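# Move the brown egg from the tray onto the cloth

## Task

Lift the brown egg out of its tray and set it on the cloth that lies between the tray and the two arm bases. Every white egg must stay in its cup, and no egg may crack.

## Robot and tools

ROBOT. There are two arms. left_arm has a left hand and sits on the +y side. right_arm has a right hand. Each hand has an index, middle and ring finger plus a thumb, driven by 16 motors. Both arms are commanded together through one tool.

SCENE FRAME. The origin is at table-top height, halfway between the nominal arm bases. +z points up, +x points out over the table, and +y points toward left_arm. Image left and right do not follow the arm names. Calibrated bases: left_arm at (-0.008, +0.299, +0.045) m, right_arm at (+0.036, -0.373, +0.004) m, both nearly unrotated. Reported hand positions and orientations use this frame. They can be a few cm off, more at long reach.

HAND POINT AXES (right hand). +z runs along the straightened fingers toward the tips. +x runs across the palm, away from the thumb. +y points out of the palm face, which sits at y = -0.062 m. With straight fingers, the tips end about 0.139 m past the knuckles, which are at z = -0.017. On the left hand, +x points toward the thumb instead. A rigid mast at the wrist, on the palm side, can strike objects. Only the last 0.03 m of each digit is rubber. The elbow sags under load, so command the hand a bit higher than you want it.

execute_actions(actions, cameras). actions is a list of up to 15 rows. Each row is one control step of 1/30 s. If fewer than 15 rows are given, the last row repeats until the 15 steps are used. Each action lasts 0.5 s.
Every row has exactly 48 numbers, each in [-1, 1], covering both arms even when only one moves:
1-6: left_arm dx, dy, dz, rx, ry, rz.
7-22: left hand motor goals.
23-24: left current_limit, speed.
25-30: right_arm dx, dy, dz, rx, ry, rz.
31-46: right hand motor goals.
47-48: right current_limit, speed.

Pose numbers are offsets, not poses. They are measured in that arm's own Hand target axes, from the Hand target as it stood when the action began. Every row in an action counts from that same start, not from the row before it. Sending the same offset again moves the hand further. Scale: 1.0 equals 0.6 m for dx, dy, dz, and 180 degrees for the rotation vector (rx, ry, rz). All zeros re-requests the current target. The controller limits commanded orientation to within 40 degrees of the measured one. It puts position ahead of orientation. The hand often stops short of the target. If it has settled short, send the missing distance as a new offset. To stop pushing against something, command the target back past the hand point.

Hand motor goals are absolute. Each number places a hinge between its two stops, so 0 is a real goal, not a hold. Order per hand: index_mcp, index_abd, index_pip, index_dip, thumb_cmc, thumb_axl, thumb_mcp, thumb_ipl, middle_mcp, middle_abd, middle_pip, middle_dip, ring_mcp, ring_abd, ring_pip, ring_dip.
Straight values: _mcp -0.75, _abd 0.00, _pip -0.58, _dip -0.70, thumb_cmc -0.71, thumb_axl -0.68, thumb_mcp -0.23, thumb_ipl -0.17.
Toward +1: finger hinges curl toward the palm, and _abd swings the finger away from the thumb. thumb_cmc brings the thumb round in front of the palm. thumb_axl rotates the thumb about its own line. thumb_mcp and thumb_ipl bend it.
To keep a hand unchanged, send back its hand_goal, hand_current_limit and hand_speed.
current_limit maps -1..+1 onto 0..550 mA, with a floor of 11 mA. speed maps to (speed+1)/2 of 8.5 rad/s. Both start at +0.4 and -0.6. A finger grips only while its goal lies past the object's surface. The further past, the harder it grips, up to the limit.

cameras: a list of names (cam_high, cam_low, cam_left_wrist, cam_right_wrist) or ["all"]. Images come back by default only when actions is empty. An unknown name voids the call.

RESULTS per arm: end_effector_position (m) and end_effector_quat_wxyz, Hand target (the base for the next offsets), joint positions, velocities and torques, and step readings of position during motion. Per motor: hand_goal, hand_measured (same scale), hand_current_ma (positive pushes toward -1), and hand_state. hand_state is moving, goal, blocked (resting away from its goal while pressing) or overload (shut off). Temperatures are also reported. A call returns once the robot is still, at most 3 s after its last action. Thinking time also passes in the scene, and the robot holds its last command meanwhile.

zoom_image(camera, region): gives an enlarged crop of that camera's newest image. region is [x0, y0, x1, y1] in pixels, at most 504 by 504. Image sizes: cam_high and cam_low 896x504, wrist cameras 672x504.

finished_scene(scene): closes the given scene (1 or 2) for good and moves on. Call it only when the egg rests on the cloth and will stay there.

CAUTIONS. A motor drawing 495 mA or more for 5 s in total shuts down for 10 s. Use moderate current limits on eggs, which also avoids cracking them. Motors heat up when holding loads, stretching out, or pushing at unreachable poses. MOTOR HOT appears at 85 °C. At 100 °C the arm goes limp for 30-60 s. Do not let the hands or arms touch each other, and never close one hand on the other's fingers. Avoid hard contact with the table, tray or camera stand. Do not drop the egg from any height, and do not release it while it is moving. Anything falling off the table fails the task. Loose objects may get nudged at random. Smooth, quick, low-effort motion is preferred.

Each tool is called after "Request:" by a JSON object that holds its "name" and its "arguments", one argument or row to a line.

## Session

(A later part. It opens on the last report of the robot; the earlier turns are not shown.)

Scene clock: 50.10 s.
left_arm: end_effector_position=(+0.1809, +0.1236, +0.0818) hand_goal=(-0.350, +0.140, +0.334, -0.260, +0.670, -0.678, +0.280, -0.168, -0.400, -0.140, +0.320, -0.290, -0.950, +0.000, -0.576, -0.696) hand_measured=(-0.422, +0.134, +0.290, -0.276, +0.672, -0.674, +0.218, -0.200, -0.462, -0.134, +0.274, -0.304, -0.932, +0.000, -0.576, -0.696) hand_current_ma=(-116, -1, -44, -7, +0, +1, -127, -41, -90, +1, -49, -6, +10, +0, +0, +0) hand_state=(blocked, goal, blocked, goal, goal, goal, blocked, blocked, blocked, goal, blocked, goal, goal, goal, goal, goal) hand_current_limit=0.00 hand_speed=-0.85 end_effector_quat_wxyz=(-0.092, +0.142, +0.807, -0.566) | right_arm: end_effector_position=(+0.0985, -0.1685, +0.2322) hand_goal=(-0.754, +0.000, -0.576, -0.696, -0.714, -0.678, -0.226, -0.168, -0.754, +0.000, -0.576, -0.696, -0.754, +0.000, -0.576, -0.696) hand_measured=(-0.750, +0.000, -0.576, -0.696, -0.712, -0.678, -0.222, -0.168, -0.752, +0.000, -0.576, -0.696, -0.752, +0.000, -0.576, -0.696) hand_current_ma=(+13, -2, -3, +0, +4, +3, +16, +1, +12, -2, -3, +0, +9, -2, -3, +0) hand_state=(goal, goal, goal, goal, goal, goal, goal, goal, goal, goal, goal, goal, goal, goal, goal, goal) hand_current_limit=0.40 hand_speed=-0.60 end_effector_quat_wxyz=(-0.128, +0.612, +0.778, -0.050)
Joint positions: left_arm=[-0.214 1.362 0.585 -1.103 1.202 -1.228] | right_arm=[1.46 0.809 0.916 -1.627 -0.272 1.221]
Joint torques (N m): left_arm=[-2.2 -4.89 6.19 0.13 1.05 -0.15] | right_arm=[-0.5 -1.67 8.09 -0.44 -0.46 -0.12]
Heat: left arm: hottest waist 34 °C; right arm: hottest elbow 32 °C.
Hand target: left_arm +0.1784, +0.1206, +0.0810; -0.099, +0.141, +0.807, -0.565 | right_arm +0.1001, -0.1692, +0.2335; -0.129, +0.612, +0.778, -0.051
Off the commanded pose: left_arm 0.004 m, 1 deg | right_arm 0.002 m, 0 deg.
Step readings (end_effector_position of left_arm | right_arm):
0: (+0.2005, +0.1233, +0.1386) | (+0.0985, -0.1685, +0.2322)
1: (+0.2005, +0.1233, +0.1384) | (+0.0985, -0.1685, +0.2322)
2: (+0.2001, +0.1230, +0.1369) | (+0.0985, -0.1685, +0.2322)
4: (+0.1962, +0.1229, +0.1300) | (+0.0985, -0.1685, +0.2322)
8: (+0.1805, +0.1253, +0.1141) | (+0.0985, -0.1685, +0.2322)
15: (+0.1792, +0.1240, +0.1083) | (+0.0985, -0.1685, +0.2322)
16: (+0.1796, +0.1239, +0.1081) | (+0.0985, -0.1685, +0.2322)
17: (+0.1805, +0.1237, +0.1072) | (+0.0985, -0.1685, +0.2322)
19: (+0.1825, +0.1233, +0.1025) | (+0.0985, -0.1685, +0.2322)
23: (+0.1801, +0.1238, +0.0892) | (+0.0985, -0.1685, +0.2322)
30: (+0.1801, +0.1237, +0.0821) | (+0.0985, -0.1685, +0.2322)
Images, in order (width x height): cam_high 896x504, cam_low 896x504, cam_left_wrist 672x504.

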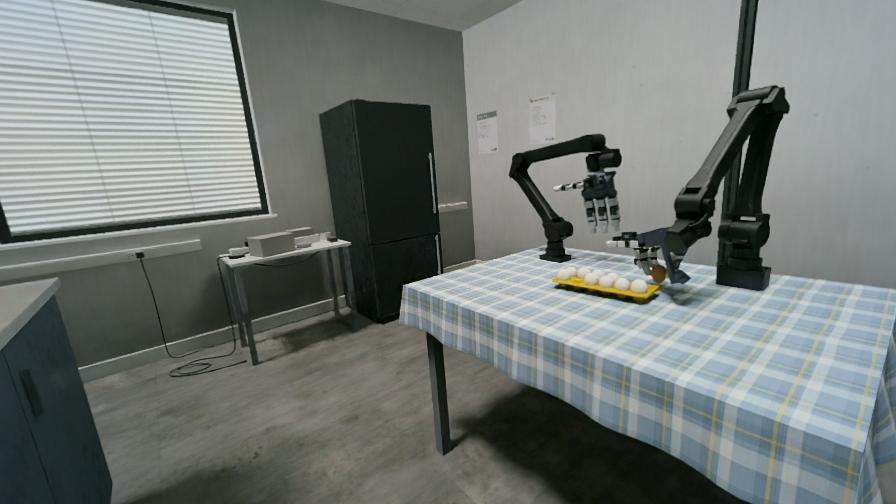

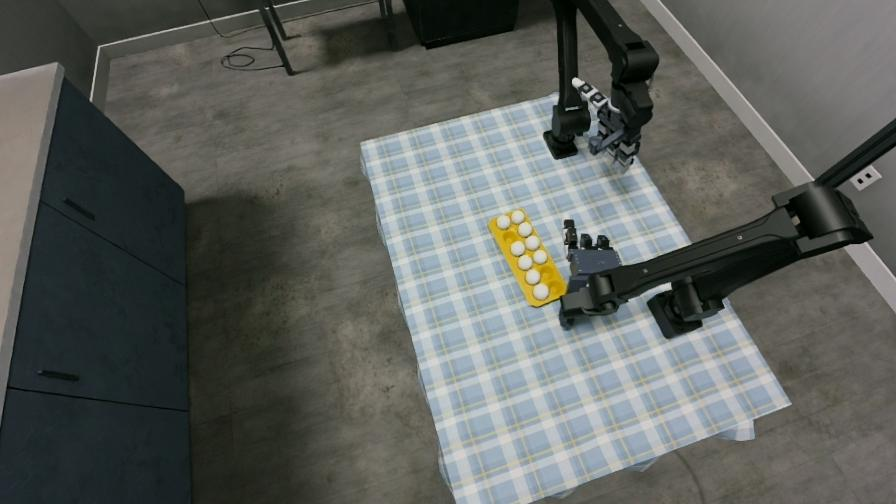

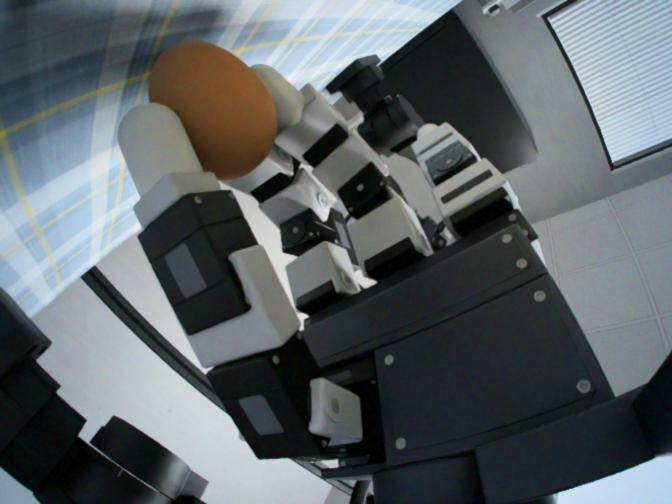

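Request:
{"name": "execute_actions", "arguments": {
  "actions": [
    [[0,0.0282,0.0103,0,0,0,-0.35,0.14,0.335,-0.26,0.671,-0.678,0.28,-0.168,-0.40,-0.14,0.32,-0.29,-0.95,0,-0.576,-0.696,0,-0.85,0,0,0,0,0,0,-0.754,0,-0.576,-0.696,-0.714,-0.678,-0.226,-0.168,-0.754,0,-0.576,-0.696,-0.754,0,-0.576,-0.696,0.4,-0.6]]
  ],
  "cameras": ["cam_high","cam_left_wrist"]
}}

Request:
{"name": "zoom_image", "arguments": {
  "camera": "cam_high",
  "region": [610, 220, 720, 320]
}}

Scene clock: 51.00 s.
left_arm: end_effector_position=(+0.1814, +0.1235, +0.0641) hand_goal=(-0.350, +0.140, +0.334, -0.260, +0.670, -0.678, +0.280, -0.168, -0.400, -0.140, +0.320, -0.290, -0.950, +0.000, -0.576, -0.696) hand_measured=(-0.422, +0.134, +0.290, -0.276, +0.672, -0.674, +0.218, -0.200, -0.462, -0.134, +0.274, -0.304, -0.932, +0.000, -0.576, -0.696) hand_current_ma=(-116, -1, -44, -7, +0, +1, -127, -41, -90, +1, -49, -6, +10, +0, +0, +0) hand_state=(blocked, goal, blocked, goal, goal, goal, blocked, blocked, blocked, goal, blocked, goal, goal, goal, goal, goal) hand_current_limit=0.00 hand_speed=-0.85 end_effector_quat_wxyz=(-0.091, +0.142, +0.807, -0.566) | right_arm: end_effector_position=(+0.0985, -0.1685, +0.2322) hand_goal=(-0.754, +0.000, -0.576, -0.696, -0.714, -0.678, -0.226, -0.168, -0.754, +0.000, -0.576, -0.696, -0.754, +0.000, -0.576, -0.696) hand_measured=(-0.750, +0.000, -0.576, -0.696, -0.712, -0.678, -0.222, -0.168, -0.752, +0.000, -0.576, -0.696, -0.752, +0.000, -0.576, -0.696) hand_current_ma=(+13, -2, -3, +0, +4, +3, +16, +1, +12, -2, -3, +0, +9, -2, -3, +0) hand_state=(goal, goal, goal, goal, goal, goal, goal, goal, goal, goal, goal, goal, goal, goal, goal, goal) hand_current_limit=0.40 hand_speed=-0.60 end_effector_quat_wxyz=(-0.128, +0.612, +0.778, -0.050)
Joint positions: left_arm=[-0.214 1.411 0.566 -1.033 1.202 -1.229] | right_arm=[1.46 0.809 0.916 -1.627 -0.272 1.221]
Joint torques (N m): left_arm=[-2.14 -4.54 5.35 0.13 0.99 -0.21] | right_arm=[-0.44 -1.73 8.06 -0.43 -0.46 -0.13]
Heat: left arm: hottest waist 34 °C; right arm: hottest elbow 32 °C.
Hand target: left_arm +0.1784, +0.1206, +0.0630; -0.099, +0.141, +0.807, -0.565 | right_arm +0.1001, -0.1692, +0.2335; -0.129, +0.612, +0.778, -0.051
Off the commanded pose: left_arm 0.004 m, 1 deg | right_arm 0.002 m, 0 deg.
Step readings (end_effector_position of left_arm | right_arm):
0: (+0.1808, +0.1236, +0.0818) | (+0.0985, -0.1685, +0.2322)
1: (+0.1810, +0.1235, +0.0817) | (+0.0985, -0.1685, +0.2322)
2: (+0.1814, +0.1234, +0.0809) | (+0.0985, -0.1685, +0.2322)
4: (+0.1829, +0.1231, +0.0776) | (+0.0985, -0.1685, +0.2322)
8: (+0.1810, +0.1235, +0.0683) | (+0.0985, -0.1685, +0.2322)
15: (+0.1809, +0.1236, +0.0643) | (+0.0985, -0.1685, +0.2322)
Images, in order (width x height): cam_high 896x504, cam_left_wrist 672x504.

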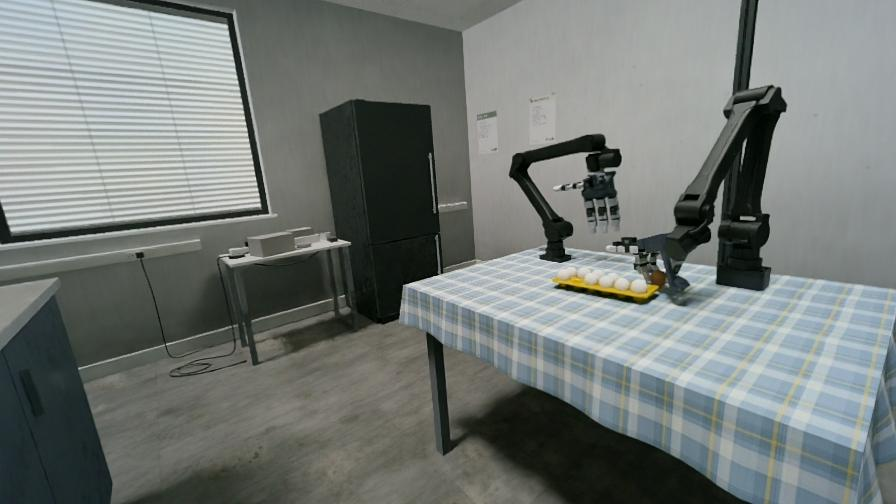

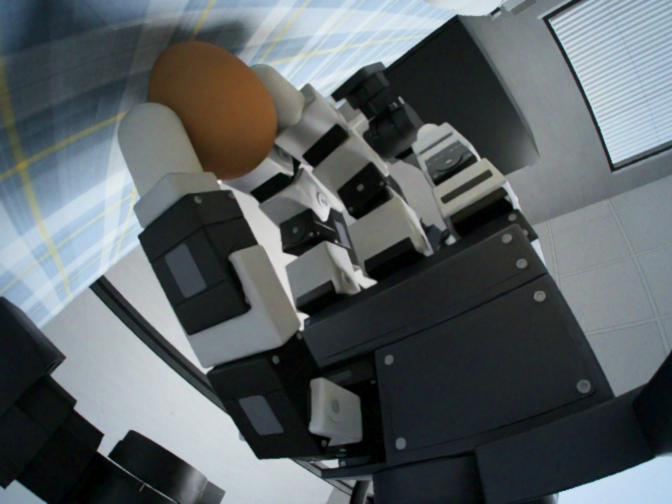

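Scaled by 4.582 from the camera's 896x504 image, which has a finer 1280x720 frame.

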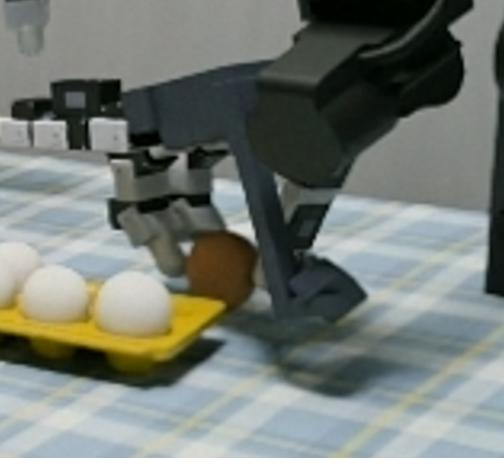

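Request:
{"name": "execute_actions", "arguments": {
  "actions": [
    [[0,0.0094,0.0034,0,0,0,-0.35,0.14,0.335,-0.26,0.671,-0.678,0.28,-0.168,-0.40,-0.14,0.32,-0.29,-0.95,0,-0.576,-0.696,0,-0.85,0,0,0,0,0,0,-0.754,0,-0.576,-0.696,-0.714,-0.678,-0.226,-0.168,-0.754,0,-0.576,-0.696,-0.754,0,-0.576,-0.696,0.4,-0.6]]
  ],
  "cameras": ["cam_high","cam_left_wrist"]
}}

Request:
{"name": "zoom_image", "arguments": {
  "camera": "cam_high",
  "region": [610, 220, 720, 320]
}}

Request:
{"name": "zoom_image", "arguments": {
  "camera": "cam_left_wrist",
  "region": [0, 0, 340, 255]
}}

Scene clock: 51.93 s.
left_arm: end_effector_position=(+0.1823, +0.1232, +0.0588) hand_goal=(-0.350, +0.140, +0.334, -0.260, +0.670, -0.678, +0.280, -0.168, -0.400, -0.140, +0.320, -0.290, -0.950, +0.000, -0.576, -0.696) hand_measured=(-0.422, +0.134, +0.290, -0.276, +0.672, -0.674, +0.218, -0.200, -0.462, -0.134, +0.274, -0.304, -0.932, +0.000, -0.576, -0.696) hand_current_ma=(-116, -1, -44, -7, +0, +1, -127, -41, -90, +1, -49, -6, +10, +0, +0, +0) hand_state=(blocked, goal, blocked, goal, goal, goal, blocked, blocked, blocked, goal, blocked, goal, goal, goal, goal, goal) hand_current_limit=0.00 hand_speed=-0.85 end_effector_quat_wxyz=(-0.090, +0.143, +0.807, -0.566) | right_arm: end_effector_position=(+0.0985, -0.1685, +0.2322) hand_goal=(-0.754, +0.000, -0.576, -0.696, -0.714, -0.678, -0.226, -0.168, -0.754, +0.000, -0.576, -0.696, -0.754, +0.000, -0.576, -0.696) hand_measured=(-0.750, +0.000, -0.576, -0.696, -0.712, -0.678, -0.222, -0.168, -0.752, +0.000, -0.576, -0.696, -0.752, +0.000, -0.576, -0.696) hand_current_ma=(+13, -2, -3, +0, +4, +3, +16, +1, +12, -2, -3, +0, +9, -2, -3, +0) hand_state=(goal, goal, goal, goal, goal, goal, goal, goal, goal, goal, goal, goal, goal, goal, goal, goal) hand_current_limit=0.40 hand_speed=-0.60 end_effector_quat_wxyz=(-0.128, +0.612, +0.778, -0.050)
Joint positions: left_arm=[-0.215 1.426 0.562 -1.01 1.202 -1.23] | right_arm=[1.46 0.809 0.916 -1.627 -0.272 1.221]
Joint torques (N m): left_arm=[-2.2 -4.6 5.3 -0.12 0.96 -0.23] | right_arm=[-0.5 -1.61 8.09 -0.43 -0.47 -0.13]
Heat: left arm: hottest waist 34 °C; right arm: hottest elbow 32 °C.
Hand target: left_arm +0.1783, +0.1205, +0.0570; -0.099, +0.141, +0.807, -0.565 | right_arm +0.1001, -0.1692, +0.2335; -0.129, +0.612, +0.778, -0.051
Off the commanded pose: left_arm 0.005 m, 1 deg | right_arm 0.002 m, 0 deg.
Step readings (end_effector_position of left_arm | right_arm):
0: (+0.1813, +0.1235, +0.0642) | (+0.0985, -0.1685, +0.2322)
1: (+0.1814, +0.1234, +0.0641) | (+0.0985, -0.1685, +0.2322)
2: (+0.1817, +0.1234, +0.0640) | (+0.0985, -0.1685, +0.2322)
4: (+0.1827, +0.1231, +0.0630) | (+0.0985, -0.1685, +0.2322)
8: (+0.1826, +0.1231, +0.0602) | (+0.0985, -0.1685, +0.2322)
15: (+0.1821, +0.1232, +0.0589) | (+0.0985, -0.1685, +0.2322)
Images, in order (width x height): cam_high 896x504, cam_left_wrist 672x504.

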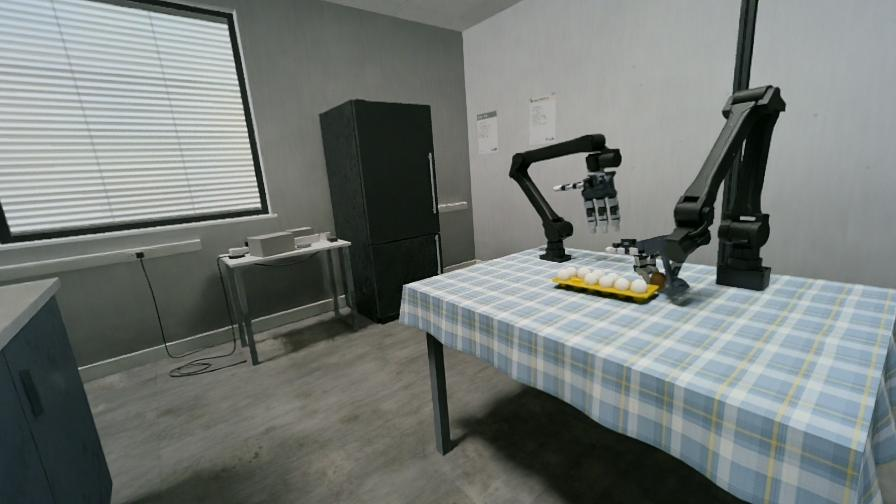

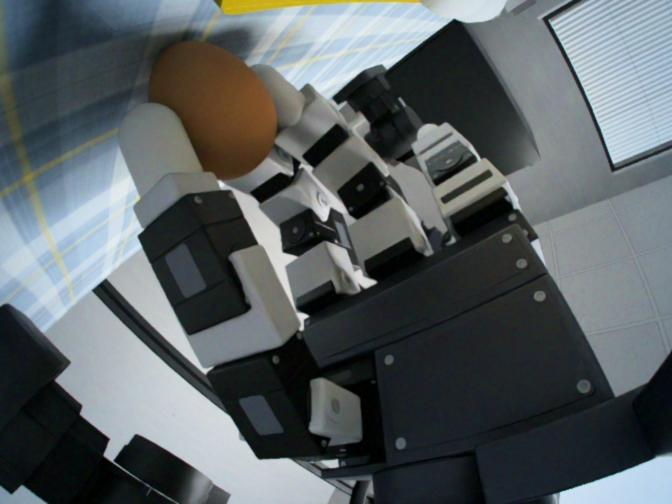

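Scaled by 4.582 from the camera's 896x504 image, which has a finer 1280x720 frame.

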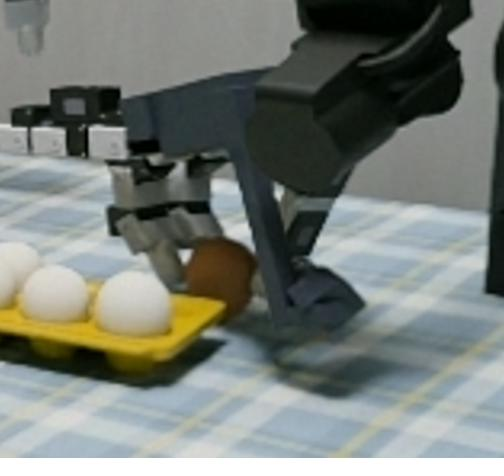

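Scaled by 1.482 from the camera's 672x504 image, which has a finer 960x720 frame.

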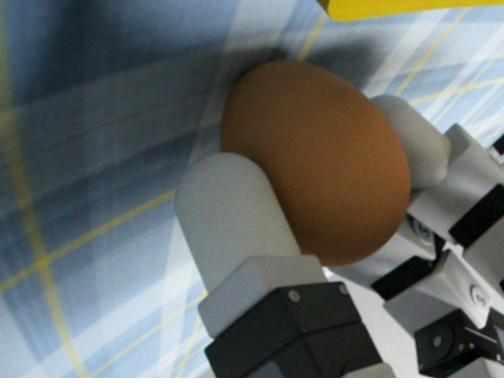

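Request:
{"name": "execute_actions", "arguments": {
  "actions": [
    [[0,0.0071,0.0026,0,0,0,-0.35,0.14,0.335,-0.26,0.671,-0.678,0.28,-0.168,-0.40,-0.14,0.32,-0.29,-0.95,0,-0.576,-0.696,0,-0.85,0,0,0,0,0,0,-0.754,0,-0.576,-0.696,-0.714,-0.678,-0.226,-0.168,-0.754,0,-0.576,-0.696,-0.754,0,-0.576,-0.696,0.4,-0.6]]
  ],
  "cameras": ["cam_high","cam_left_wrist"]
}}

Request:
{"name": "zoom_image", "arguments": {
  "camera": "cam_left_wrist",
  "region": [0, 0, 340, 255]
}}

Scene clock: 52.77 s.
left_arm: end_effector_position=(+0.1834, +0.1227, +0.0561) hand_goal=(-0.350, +0.140, +0.334, -0.260, +0.670, -0.678, +0.280, -0.168, -0.400, -0.140, +0.320, -0.290, -0.950, +0.000, -0.576, -0.696) hand_measured=(-0.422, +0.134, +0.290, -0.276, +0.672, -0.674, +0.218, -0.200, -0.462, -0.134, +0.274, -0.304, -0.932, +0.000, -0.576, -0.696) hand_current_ma=(-115, -1, -44, -7, +0, +1, -127, -41, -90, +1, -46, -6, +10, +0, +0, +0) hand_state=(blocked, goal, blocked, goal, goal, goal, blocked, blocked, blocked, goal, blocked, goal, goal, goal, goal, goal) hand_current_limit=0.00 hand_speed=-0.85 end_effector_quat_wxyz=(-0.089, +0.142, +0.807, -0.566) | right_arm: end_effector_position=(+0.0985, -0.1685, +0.2322) hand_goal=(-0.754, +0.000, -0.576, -0.696, -0.714, -0.678, -0.226, -0.168, -0.754, +0.000, -0.576, -0.696, -0.754, +0.000, -0.576, -0.696) hand_measured=(-0.750, +0.000, -0.576, -0.696, -0.712, -0.678, -0.222, -0.168, -0.752, +0.000, -0.576, -0.696, -0.752, +0.000, -0.576, -0.696) hand_current_ma=(+13, -2, -3, +0, +4, +3, +16, +1, +12, -2, -3, +0, +9, -2, -3, +0) hand_state=(goal, goal, goal, goal, goal, goal, goal, goal, goal, goal, goal, goal, goal, goal, goal, goal) hand_current_limit=0.40 hand_speed=-0.60 end_effector_quat_wxyz=(-0.128, +0.612, +0.778, -0.050)
Joint positions: left_arm=[-0.215 1.436 0.561 -0.995 1.204 -1.233] | right_arm=[1.46 0.809 0.916 -1.627 -0.272 1.221]
Joint torques (N m): left_arm=[-2.02 -5.3 4.79 -0.02 0.98 -0.09] | right_arm=[-0.5 -1.67 8.08 -0.44 -0.47 -0.13]
Heat: left arm: hottest waist 34 °C; right arm: hottest elbow 32 °C.
Hand target: left_arm +0.1784, +0.1205, +0.0524; -0.099, +0.141, +0.807, -0.565 | right_arm +0.1001, -0.1692, +0.2335; -0.129, +0.612, +0.778, -0.051
Off the commanded pose: left_arm 0.007 m, 1 deg | right_arm 0.002 m, 0 deg.
Step readings (end_effector_position of left_arm | right_arm):
0: (+0.1823, +0.1232, +0.0588) | (+0.0985, -0.1685, +0.2322)
1: (+0.1823, +0.1232, +0.0588) | (+0.0985, -0.1685, +0.2322)
2: (+0.1825, +0.1231, +0.0587) | (+0.0985, -0.1685, +0.2322)
4: (+0.1832, +0.1230, +0.0578) | (+0.0985, -0.1685, +0.2322)
8: (+0.1832, +0.1228, +0.0561) | (+0.0985, -0.1685, +0.2322)
15: (+0.1834, +0.1228, +0.0561) | (+0.0985, -0.1685, +0.2322)
Images, in order (width x height): cam_high 896x504, cam_left_wrist 672x504.

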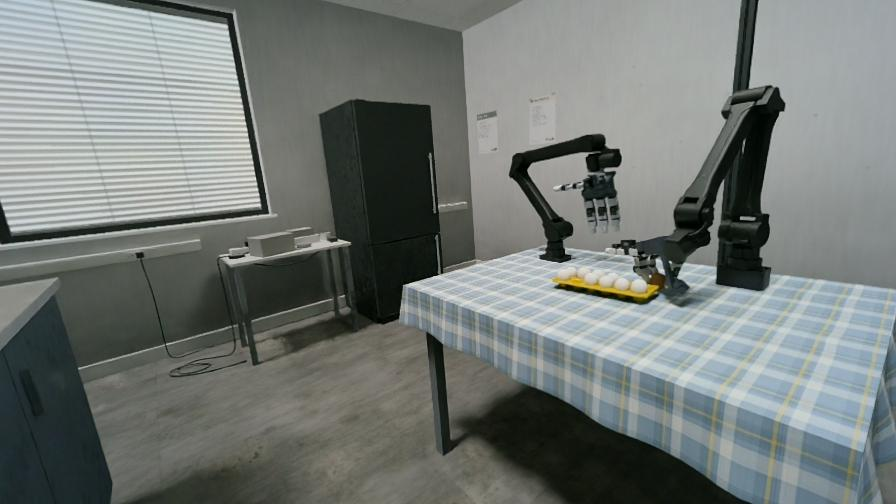

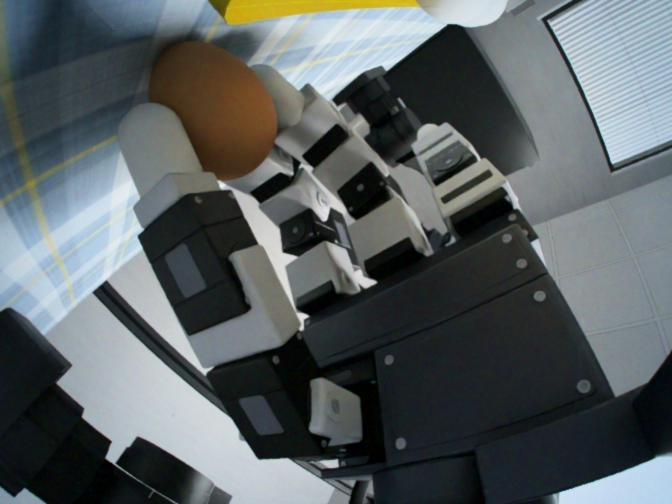

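Scaled by 1.482 from the camera's 672x504 image, which has a finer 960x720 frame.

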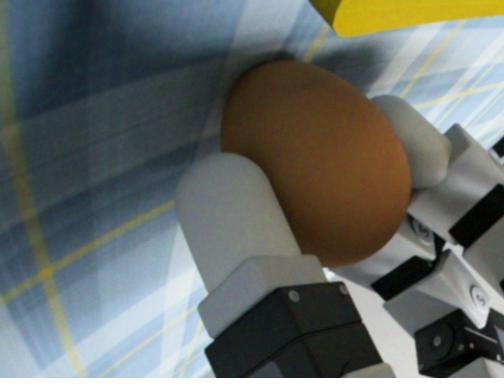

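Request:
{"name": "execute_actions", "arguments": {
  "actions": [
    [[0,-0.002,0,0,0,0,-0.422,0.14,0.29,-0.276,0.671,-0.678,0.218,-0.2,-0.462,-0.14,0.274,-0.304,-0.95,0,-0.576,-0.696,0,-0.92,0,0,0,0,0,0,-0.754,0,-0.576,-0.696,-0.714,-0.678,-0.226,-0.168,-0.754,0,-0.576,-0.696,-0.754,0,-0.576,-0.696,0.4,-0.6]],
    [[0,0,0,0,0,0,-0.45,0.14,0.26,-0.276,0.671,-0.678,0.2,-0.2,-0.485,-0.14,0.25,-0.304,-0.95,0,-0.576,-0.696,0,-0.92,0,0,0,0,0,0,-0.754,0,-0.576,-0.696,-0.714,-0.678,-0.226,-0.168,-0.754,0,-0.576,-0.696,-0.754,0,-0.576,-0.696,0.4,-0.6]]
  ],
  "cameras": ["cam_high","cam_left_wrist"]
}}

Request:
{"name": "zoom_image", "arguments": {
  "camera": "cam_left_wrist",
  "region": [0, 0, 340, 255]
}}

Scene clock: 54.33 s.
left_arm: end_effector_position=(+0.1830, +0.1223, +0.0563) hand_goal=(-0.450, +0.140, +0.260, -0.276, +0.670, -0.678, +0.200, -0.200, -0.486, -0.140, +0.250, -0.304, -0.950, +0.000, -0.576, -0.696) hand_measured=(-0.440, +0.136, +0.262, -0.278, +0.672, -0.676, +0.200, -0.202, -0.470, -0.136, +0.252, -0.308, -0.932, +0.000, -0.576, -0.696) hand_current_ma=(+4, +0, +0, +0, +0, +0, +0, -1, +8, +0, +0, +0, +10, +0, +0, +0) hand_state=(goal, goal, goal, goal, goal, goal, goal, goal, goal, goal, goal, goal, goal, goal, goal, goal) hand_current_limit=0.00 hand_speed=-0.92 end_effector_quat_wxyz=(-0.091, +0.141, +0.807, -0.566) | right_arm: end_effector_position=(+0.0985, -0.1685, +0.2322) hand_goal=(-0.754, +0.000, -0.576, -0.696, -0.714, -0.678, -0.226, -0.168, -0.754, +0.000, -0.576, -0.696, -0.754, +0.000, -0.576, -0.696) hand_measured=(-0.750, +0.000, -0.576, -0.696, -0.712, -0.678, -0.222, -0.168, -0.752, +0.000, -0.576, -0.696, -0.752, +0.000, -0.576, -0.696) hand_current_ma=(+13, -2, -3, +0, +4, +3, +16, +1, +12, -2, -3, +0, +9, -2, -3, +0) hand_state=(goal, goal, goal, goal, goal, goal, goal, goal, goal, goal, goal, goal, goal, goal, goal, goal) hand_current_limit=0.40 hand_speed=-0.60 end_effector_quat_wxyz=(-0.128, +0.612, +0.778, -0.050)
Joint positions: left_arm=[-0.216 1.436 0.561 -0.994 1.205 -1.238] | right_arm=[1.46 0.809 0.916 -1.627 -0.272 1.221]
Joint torques (N m): left_arm=[-2.49 -5.01 4.89 0.28 0.98 -0.23] | right_arm=[-0.44 -1.73 8.1 -0.44 -0.46 -0.13]
Heat: left arm: hottest waist 34 °C; right arm: hottest elbow 32 °C.
Hand target: left_arm +0.1782, +0.1201, +0.0536; -0.099, +0.141, +0.807, -0.565 | right_arm +0.1001, -0.1692, +0.2335; -0.129, +0.612, +0.778, -0.051
Off the commanded pose: left_arm 0.006 m, 1 deg | right_arm 0.002 m, 0 deg.
Step readings (end_effector_position of left_arm | right_arm):
0: (+0.1834, +0.1227, +0.0561) | (+0.0985, -0.1685, +0.2322)
1: (+0.1834, +0.1227, +0.0561) | (+0.0985, -0.1685, +0.2322)
2: (+0.1834, +0.1227, +0.0561) | (+0.0985, -0.1685, +0.2322)
4: (+0.1833, +0.1227, +0.0562) | (+0.0985, -0.1685, +0.2322)
8: (+0.1832, +0.1226, +0.0563) | (+0.0985, -0.1685, +0.2322)
15: (+0.1829, +0.1225, +0.0563) | (+0.0985, -0.1685, +0.2322)
16: (+0.1829, +0.1225, +0.0563) | (+0.0985, -0.1685, +0.2322)
17: (+0.1829, +0.1225, +0.0563) | (+0.0985, -0.1685, +0.2322)
19: (+0.1829, +0.1224, +0.0563) | (+0.0985, -0.1685, +0.2322)
23: (+0.1828, +0.1223, +0.0563) | (+0.0985, -0.1685, +0.2322)
30: (+0.1830, +0.1223, +0.0563) | (+0.0985, -0.1685, +0.2322)
Images, in order (width x height): cam_high 896x504, cam_left_wrist 672x504.

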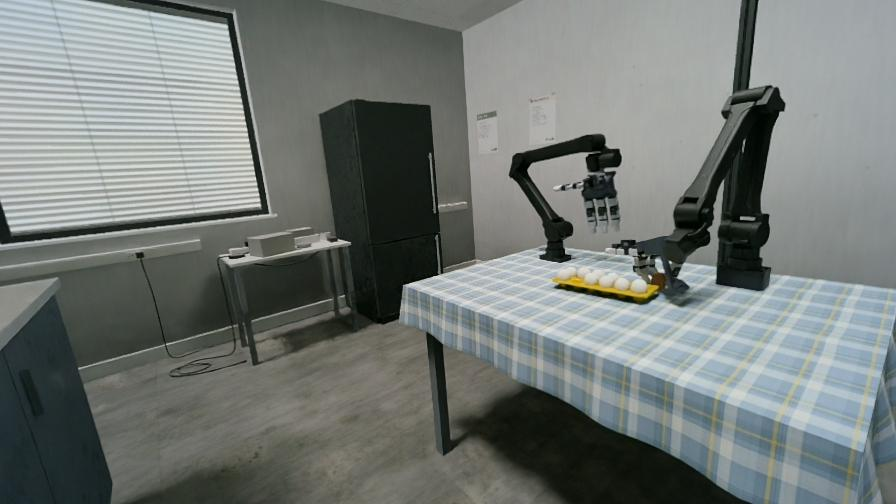

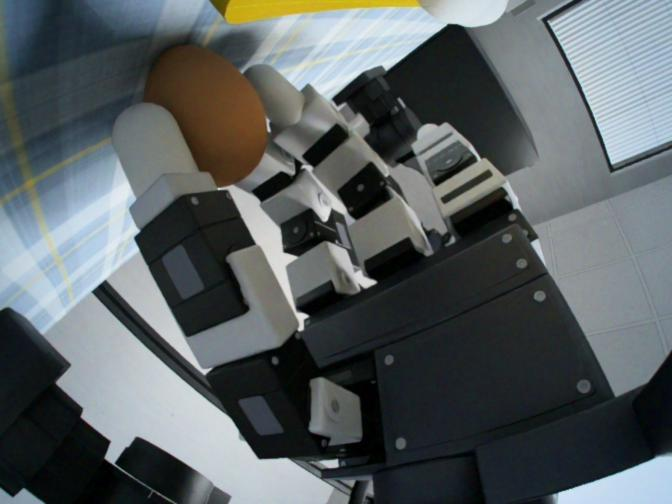

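Scaled by 1.482 from the camera's 672x504 image, which has a finer 960x720 frame.

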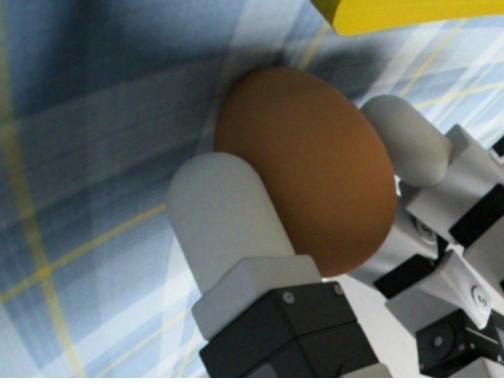

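Request:
{"name": "execute_actions", "arguments": {
  "actions": [
    [[0,0,0,0,0,0,-0.5,0.14,0.21,-0.276,0.671,-0.678,0.16,-0.2,-0.52,-0.14,0.20,-0.304,-0.95,0,-0.576,-0.696,0,-0.92,0,0,0,0,0,0,-0.754,0,-0.576,-0.696,-0.714,-0.678,-0.226,-0.168,-0.754,0,-0.576,-0.696,-0.754,0,-0.576,-0.696,0.4,-0.6]]
  ],
  "cameras": ["cam_high","cam_left_wrist"]
}}

Request:
{"name": "zoom_image", "arguments": {
  "camera": "cam_left_wrist",
  "region": [0, 0, 340, 255]
}}

Request:
{"name": "zoom_image", "arguments": {
  "camera": "cam_high",
  "region": [610, 220, 720, 320]
}}

Scene clock: 55.20 s.
left_arm: end_effector_position=(+0.1831, +0.1223, +0.0562) hand_goal=(-0.500, +0.140, +0.210, -0.276, +0.670, -0.678, +0.160, -0.200, -0.520, -0.140, +0.200, -0.304, -0.950, +0.000, -0.576, -0.696) hand_measured=(-0.486, +0.136, +0.212, -0.278, +0.672, -0.676, +0.162, -0.202, -0.504, -0.136, +0.202, -0.308, -0.932, +0.000, -0.576, -0.696) hand_current_ma=(+6, +0, +0, +0, +0, +0, +0, +0, +9, +0, +0, +0, +10, +0, +0, +0) hand_state=(goal, goal, goal, goal, goal, goal, goal, goal, goal, goal, goal, goal, goal, goal, goal, goal) hand_current_limit=0.00 hand_speed=-0.92 end_effector_quat_wxyz=(-0.091, +0.141, +0.807, -0.566) | right_arm: end_effector_position=(+0.0985, -0.1685, +0.2322) hand_goal=(-0.754, +0.000, -0.576, -0.696, -0.714, -0.678, -0.226, -0.168, -0.754, +0.000, -0.576, -0.696, -0.754, +0.000, -0.576, -0.696) hand_measured=(-0.750, +0.000, -0.576, -0.696, -0.712, -0.678, -0.222, -0.168, -0.752, +0.000, -0.576, -0.696, -0.752, +0.000, -0.576, -0.696) hand_current_ma=(+13, -2, -3, +0, +4, +3, +16, +1, +12, -2, -3, +0, +9, -2, -3, +0) hand_state=(goal, goal, goal, goal, goal, goal, goal, goal, goal, goal, goal, goal, goal, goal, goal, goal) hand_current_limit=0.40 hand_speed=-0.60 end_effector_quat_wxyz=(-0.128, +0.612, +0.778, -0.050)
Joint positions: left_arm=[-0.216 1.436 0.561 -0.994 1.205 -1.238] | right_arm=[1.46 0.809 0.916 -1.627 -0.272 1.221]
Joint torques (N m): left_arm=[-2.37 -5.42 4.93 0.21 0.95 -0.13] | right_arm=[-0.44 -1.61 8.09 -0.43 -0.46 -0.13]
Heat: left arm: hottest waist 34 °C; right arm: hottest elbow 32 °C.
Hand target: left_arm +0.1782, +0.1201, +0.0536; -0.099, +0.141, +0.807, -0.565 | right_arm +0.1001, -0.1692, +0.2335; -0.129, +0.612, +0.778, -0.051
Off the commanded pose: left_arm 0.006 m, 1 deg | right_arm 0.002 m, 0 deg.
Step readings (end_effector_position of left_arm | right_arm):
0: (+0.1830, +0.1223, +0.0563) | (+0.0985, -0.1685, +0.2322)
1: (+0.1830, +0.1223, +0.0563) | (+0.0985, -0.1685, +0.2322)
2: (+0.1830, +0.1223, +0.0563) | (+0.0985, -0.1685, +0.2322)
4: (+0.1831, +0.1223, +0.0562) | (+0.0985, -0.1685, +0.2322)
8: (+0.1831, +0.1223, +0.0562) | (+0.0985, -0.1685, +0.2322)
15: (+0.1831, +0.1223, +0.0562) | (+0.0985, -0.1685, +0.2322)
Images, in order (width x height): cam_high 896x504, cam_left_wrist 672x504.

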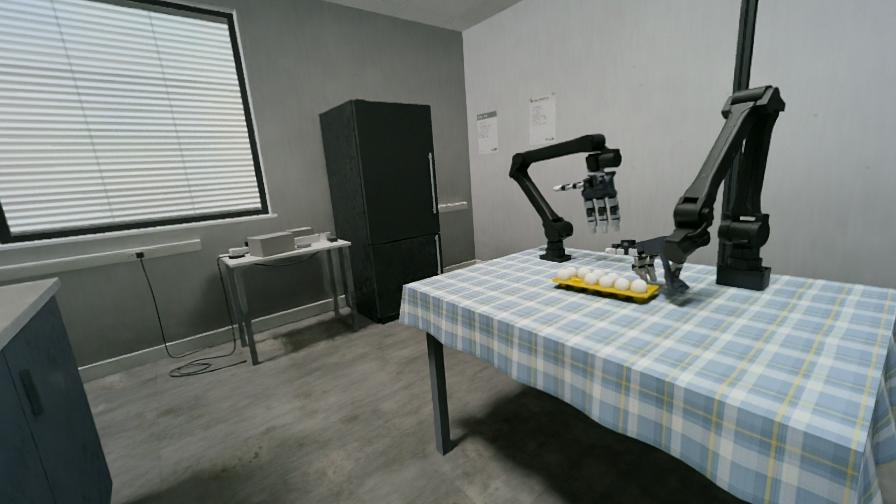

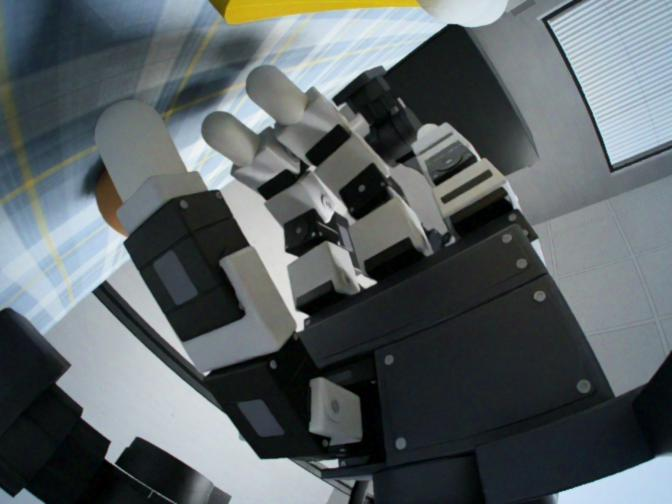

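Scaled by 1.482 from the camera's 672x504 image, which has a finer 960x720 frame.

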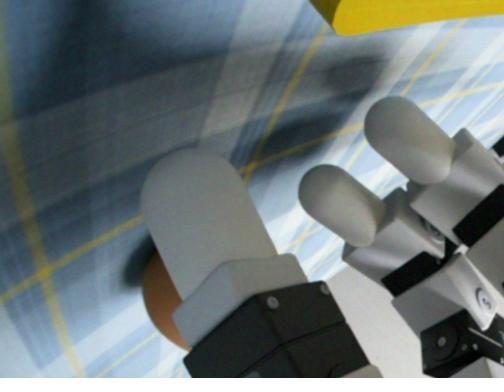

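Scaled by 4.582 from the camera's 896x504 image, which has a finer 1280x720 frame.

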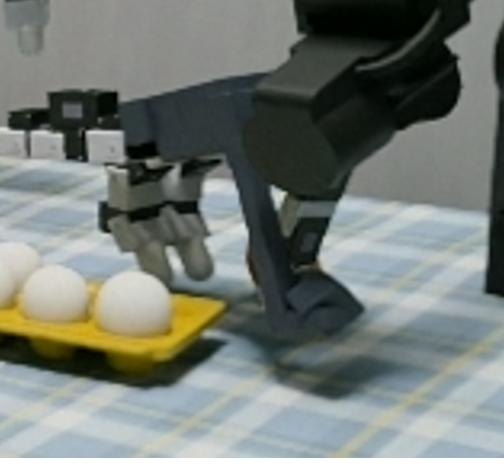

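Request:
{"name": "execute_actions", "arguments": {
  "actions": []
}}

Request:
{"name": "zoom_image", "arguments": {
  "camera": "cam_low",
  "region": [500, 200, 700, 360]
}}

Request:
{"name": "zoom_image", "arguments": {
  "camera": "cam_high",
  "region": [610, 200, 760, 320]
}}

Scene clock: 55.30 s.
left_arm: end_effector_position=(+0.1831, +0.1223, +0.0562) hand_goal=(-0.500, +0.140, +0.210, -0.276, +0.670, -0.678, +0.160, -0.200, -0.520, -0.140, +0.200, -0.304, -0.950, +0.000, -0.576, -0.696) hand_measured=(-0.486, +0.136, +0.212, -0.278, +0.672, -0.676, +0.162, -0.202, -0.504, -0.136, +0.202, -0.308, -0.932, +0.000, -0.576, -0.696) hand_current_ma=(+6, +0, +0, +0, +0, +0, +0, +0, +9, +0, +0, +0, +10, +0, +0, +0) hand_state=(goal, goal, goal, goal, goal, goal, goal, goal, goal, goal, goal, goal, goal, goal, goal, goal) hand_current_limit=0.00 hand_speed=-0.92 end_effector_quat_wxyz=(-0.091, +0.141, +0.807, -0.566) | right_arm: end_effector_position=(+0.0985, -0.1685, +0.2322) hand_goal=(-0.754, +0.000, -0.576, -0.696, -0.714, -0.678, -0.226, -0.168, -0.754, +0.000, -0.576, -0.696, -0.754, +0.000, -0.576, -0.696) hand_measured=(-0.750, +0.000, -0.576, -0.696, -0.712, -0.678, -0.222, -0.168, -0.752, +0.000, -0.576, -0.696, -0.752, +0.000, -0.576, -0.696) hand_current_ma=(+13, -2, -3, +0, +4, +3, +16, +1, +12, -2, -3, +0, +9, -2, -3, +0) hand_state=(goal, goal, goal, goal, goal, goal, goal, goal, goal, goal, goal, goal, goal, goal, goal, goal) hand_current_limit=0.40 hand_speed=-0.60 end_effector_quat_wxyz=(-0.128, +0.612, +0.778, -0.050)
Joint positions: left_arm=[-0.216 1.436 0.561 -0.994 1.205 -1.238] | right_arm=[1.46 0.809 0.916 -1.627 -0.272 1.221]
Joint velocities: within noise
Joint torques (N m): left_arm=[-2.26 -5.3 5.05 -0.09 0.93 -0.16] | right_arm=[-0.5 -1.67 8.08 -0.43 -0.46 -0.13]
Motor temperatures (°C): left_arm=[34 26 32 25 28 25] | right_arm=[31 28 32 26 28 25]
Heat: left arm: hottest waist 34 °C; right arm: hottest elbow 32 °C.
Hand target: left_arm +0.1782, +0.1201, +0.0536; -0.099, +0.141, +0.807, -0.565 | right_arm +0.1001, -0.1692, +0.2335; -0.129, +0.612, +0.778, -0.051
Off the commanded pose: left_arm 0.006 m, 1 deg | right_arm 0.002 m, 0 deg.

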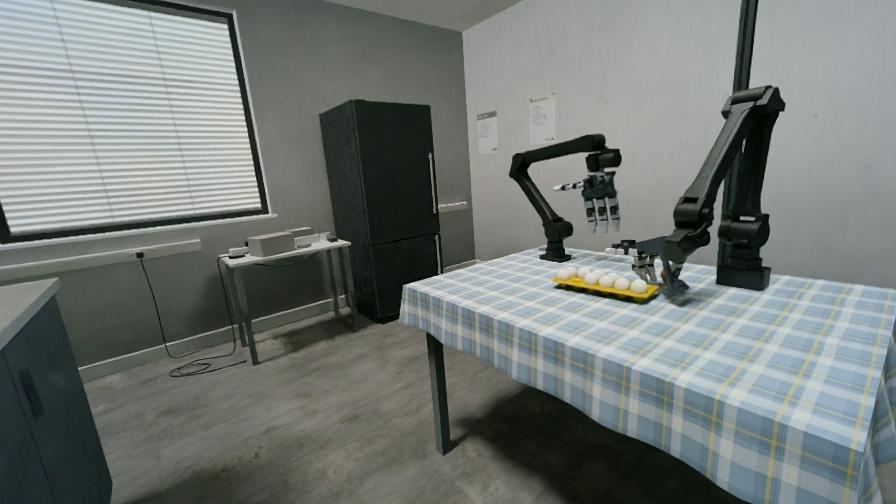

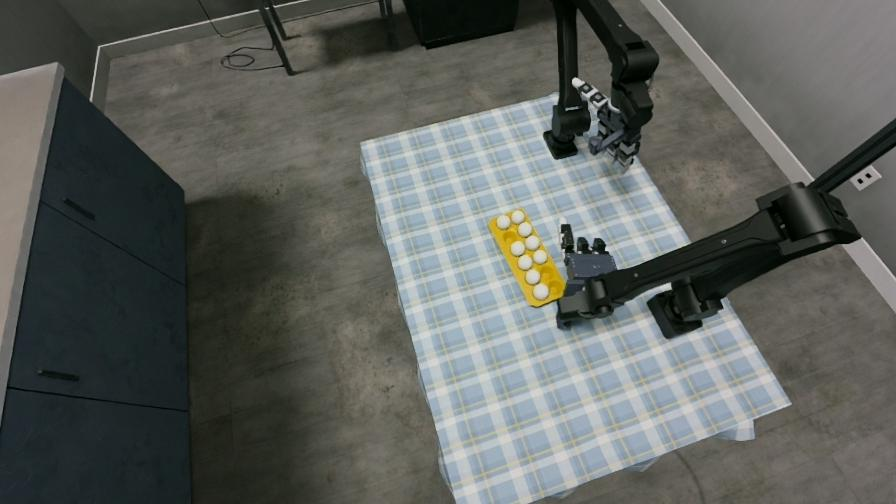

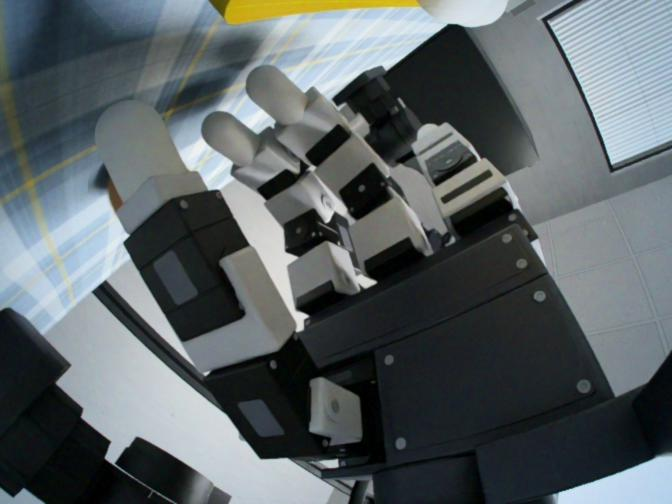

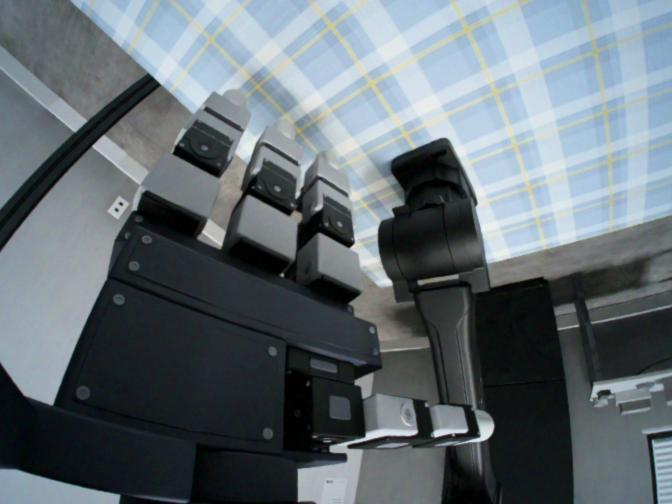

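Scaled by 2.520 from the camera's 896x504 image, which has a finer 1280x720 frame.

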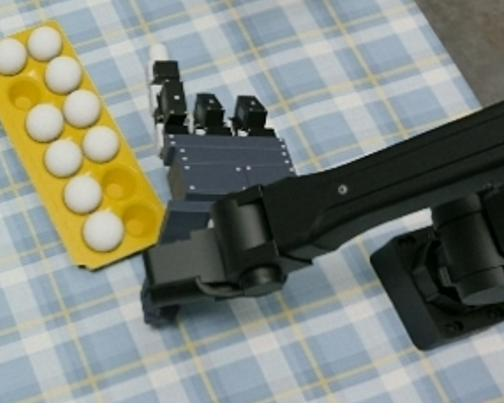

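Scaled by 3.360 from the camera's 896x504 image, which has a finer 1280x720 frame.

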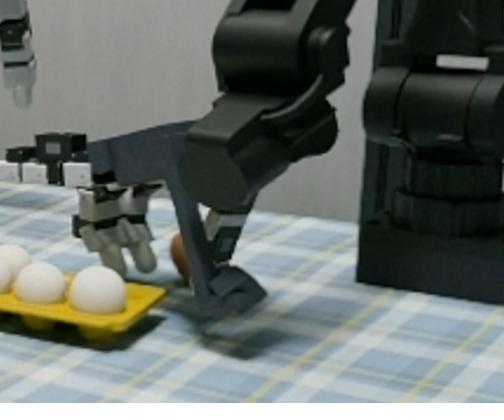

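Request:
{"name": "execute_actions", "arguments": {
  "actions": [
    [[0,-0.0391,-0.0143,0,0,0,-0.5,0.14,0.21,-0.276,0.671,-0.678,0.16,-0.2,-0.52,-0.14,0.20,-0.304,-0.95,0,-0.576,-0.696,0,-0.85,0,0,0,0,0,0,-0.754,0,-0.576,-0.696,-0.714,-0.678,-0.226,-0.168,-0.754,0,-0.576,-0.696,-0.754,0,-0.576,-0.696,0.4,-0.6]],
    [[0,-0.0548,-0.02,0,0,0,-0.5,0.14,0.21,-0.276,0.671,-0.678,0.16,-0.2,-0.52,-0.14,0.20,-0.304,-0.95,0,-0.576,-0.696,0,-0.85,0,0,0,0,0,0,-0.754,0,-0.576,-0.696,-0.714,-0.678,-0.226,-0.168,-0.754,0,-0.576,-0.696,-0.754,0,-0.576,-0.696,0.4,-0.6]]
  ],
  "cameras": ["cam_high","cam_left_wrist","cam_low"]
}}

Request:
{"name": "zoom_image", "arguments": {
  "camera": "cam_high",
  "region": [610, 200, 760, 320]
}}

Scene clock: 56.87 s.
left_arm: end_effector_position=(+0.1654, +0.1250, +0.1035) hand_goal=(-0.500, +0.140, +0.210, -0.276, +0.670, -0.678, +0.160, -0.200, -0.520, -0.140, +0.200, -0.304, -0.950, +0.000, -0.576, -0.696) hand_measured=(-0.488, +0.136, +0.212, -0.278, +0.672, -0.676, +0.160, -0.202, -0.504, -0.136, +0.202, -0.308, -0.932, +0.000, -0.576, -0.696) hand_current_ma=(+5, +0, +0, +0, +0, +0, +0, +0, +8, +0, +0, +0, +10, +0, +0, +0) hand_state=(goal, goal, goal, goal, goal, goal, goal, goal, goal, goal, goal, goal, goal, goal, goal, goal) hand_current_limit=0.00 hand_speed=-0.85 end_effector_quat_wxyz=(-0.108, +0.130, +0.808, -0.565) | right_arm: end_effector_position=(+0.0985, -0.1685, +0.2322) hand_goal=(-0.754, +0.000, -0.576, -0.696, -0.714, -0.678, -0.226, -0.168, -0.754, +0.000, -0.576, -0.696, -0.754, +0.000, -0.576, -0.696) hand_measured=(-0.750, +0.000, -0.576, -0.696, -0.712, -0.678, -0.222, -0.168, -0.752, +0.000, -0.576, -0.696, -0.752, +0.000, -0.576, -0.696) hand_current_ma=(+13, -2, -3, +0, +4, +3, +16, +1, +12, -2, -3, +0, +9, -2, -3, +0) hand_state=(goal, goal, goal, goal, goal, goal, goal, goal, goal, goal, goal, goal, goal, goal, goal, goal) hand_current_limit=0.40 hand_speed=-0.60 end_effector_quat_wxyz=(-0.128, +0.612, +0.778, -0.050)
Joint positions: left_arm=[-0.222 1.288 0.587 -1.198 1.205 -1.25] | right_arm=[1.46 0.809 0.916 -1.627 -0.272 1.221]
Joint torques (N m): left_arm=[-1.38 -4.72 9.7 -0.59 1 -0.11] | right_arm=[-0.38 -1.73 8.1 -0.44 -0.47 -0.13]
Heat: left arm: hottest waist 34 °C; right arm: hottest elbow 32 °C.
Hand target: left_arm +0.1782, +0.1203, +0.1135; -0.099, +0.141, +0.807, -0.565 | right_arm +0.1001, -0.1692, +0.2335; -0.129, +0.612, +0.778, -0.051
Off the commanded pose: left_arm 0.017 m, 2 deg | right_arm 0.002 m, 0 deg.
Step readings (end_effector_position of left_arm | right_arm):
0: (+0.1831, +0.1223, +0.0562) | (+0.0985, -0.1685, +0.2322)
1: (+0.1831, +0.1223, +0.0562) | (+0.0985, -0.1685, +0.2322)
2: (+0.1827, +0.1223, +0.0564) | (+0.0985, -0.1685, +0.2322)
4: (+0.1801, +0.1229, +0.0592) | (+0.0985, -0.1685, +0.2322)
8: (+0.1764, +0.1233, +0.0681) | (+0.0985, -0.1685, +0.2322)
15: (+0.1738, +0.1239, +0.0722) | (+0.0985, -0.1685, +0.2322)
16: (+0.1734, +0.1240, +0.0723) | (+0.0985, -0.1685, +0.2322)
17: (+0.1720, +0.1243, +0.0733) | (+0.0985, -0.1685, +0.2322)
19: (+0.1675, +0.1252, +0.0790) | (+0.0985, -0.1685, +0.2322)
23: (+0.1649, +0.1251, +0.0938) | (+0.0985, -0.1685, +0.2322)
30: (+0.1669, +0.1247, +0.1030) | (+0.0985, -0.1685, +0.2322)
Images, in order (width x height): cam_high 896x504, cam_low 896x504, cam_left_wrist 672x504.

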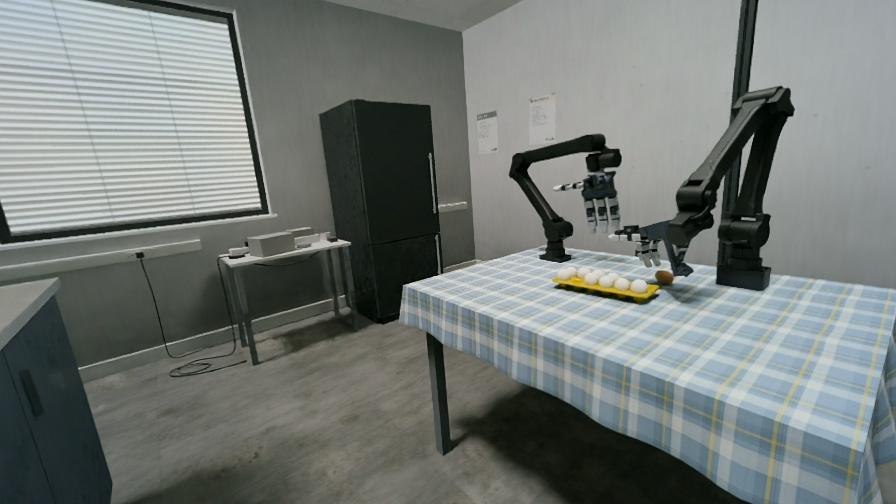

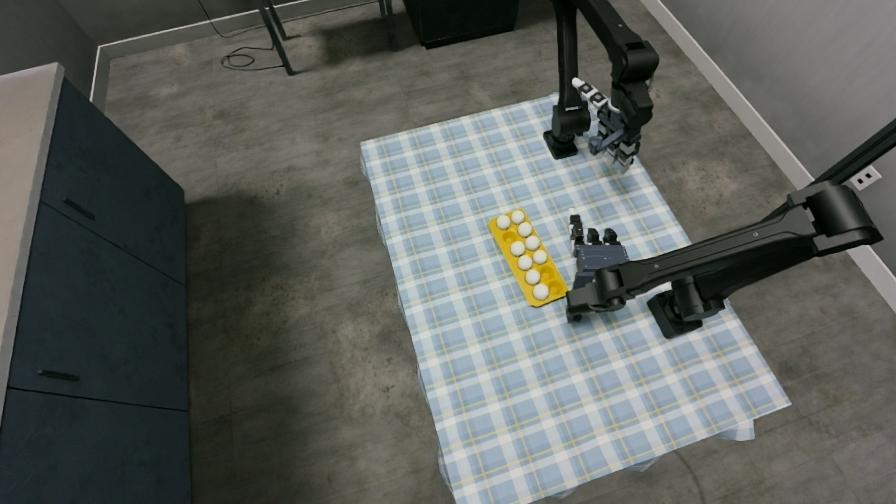

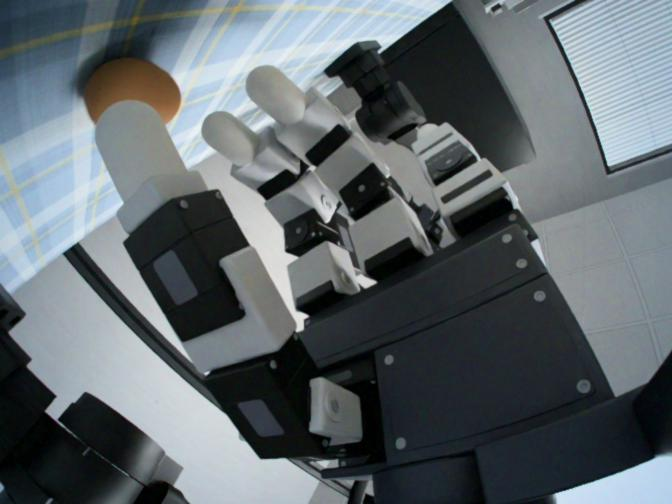

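Scaled by 3.360 from the camera's 896x504 image, which has a finer 1280x720 frame.

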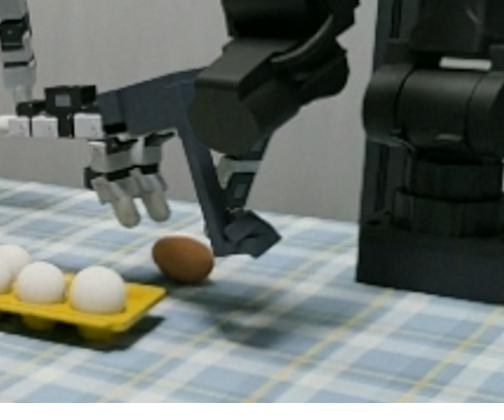

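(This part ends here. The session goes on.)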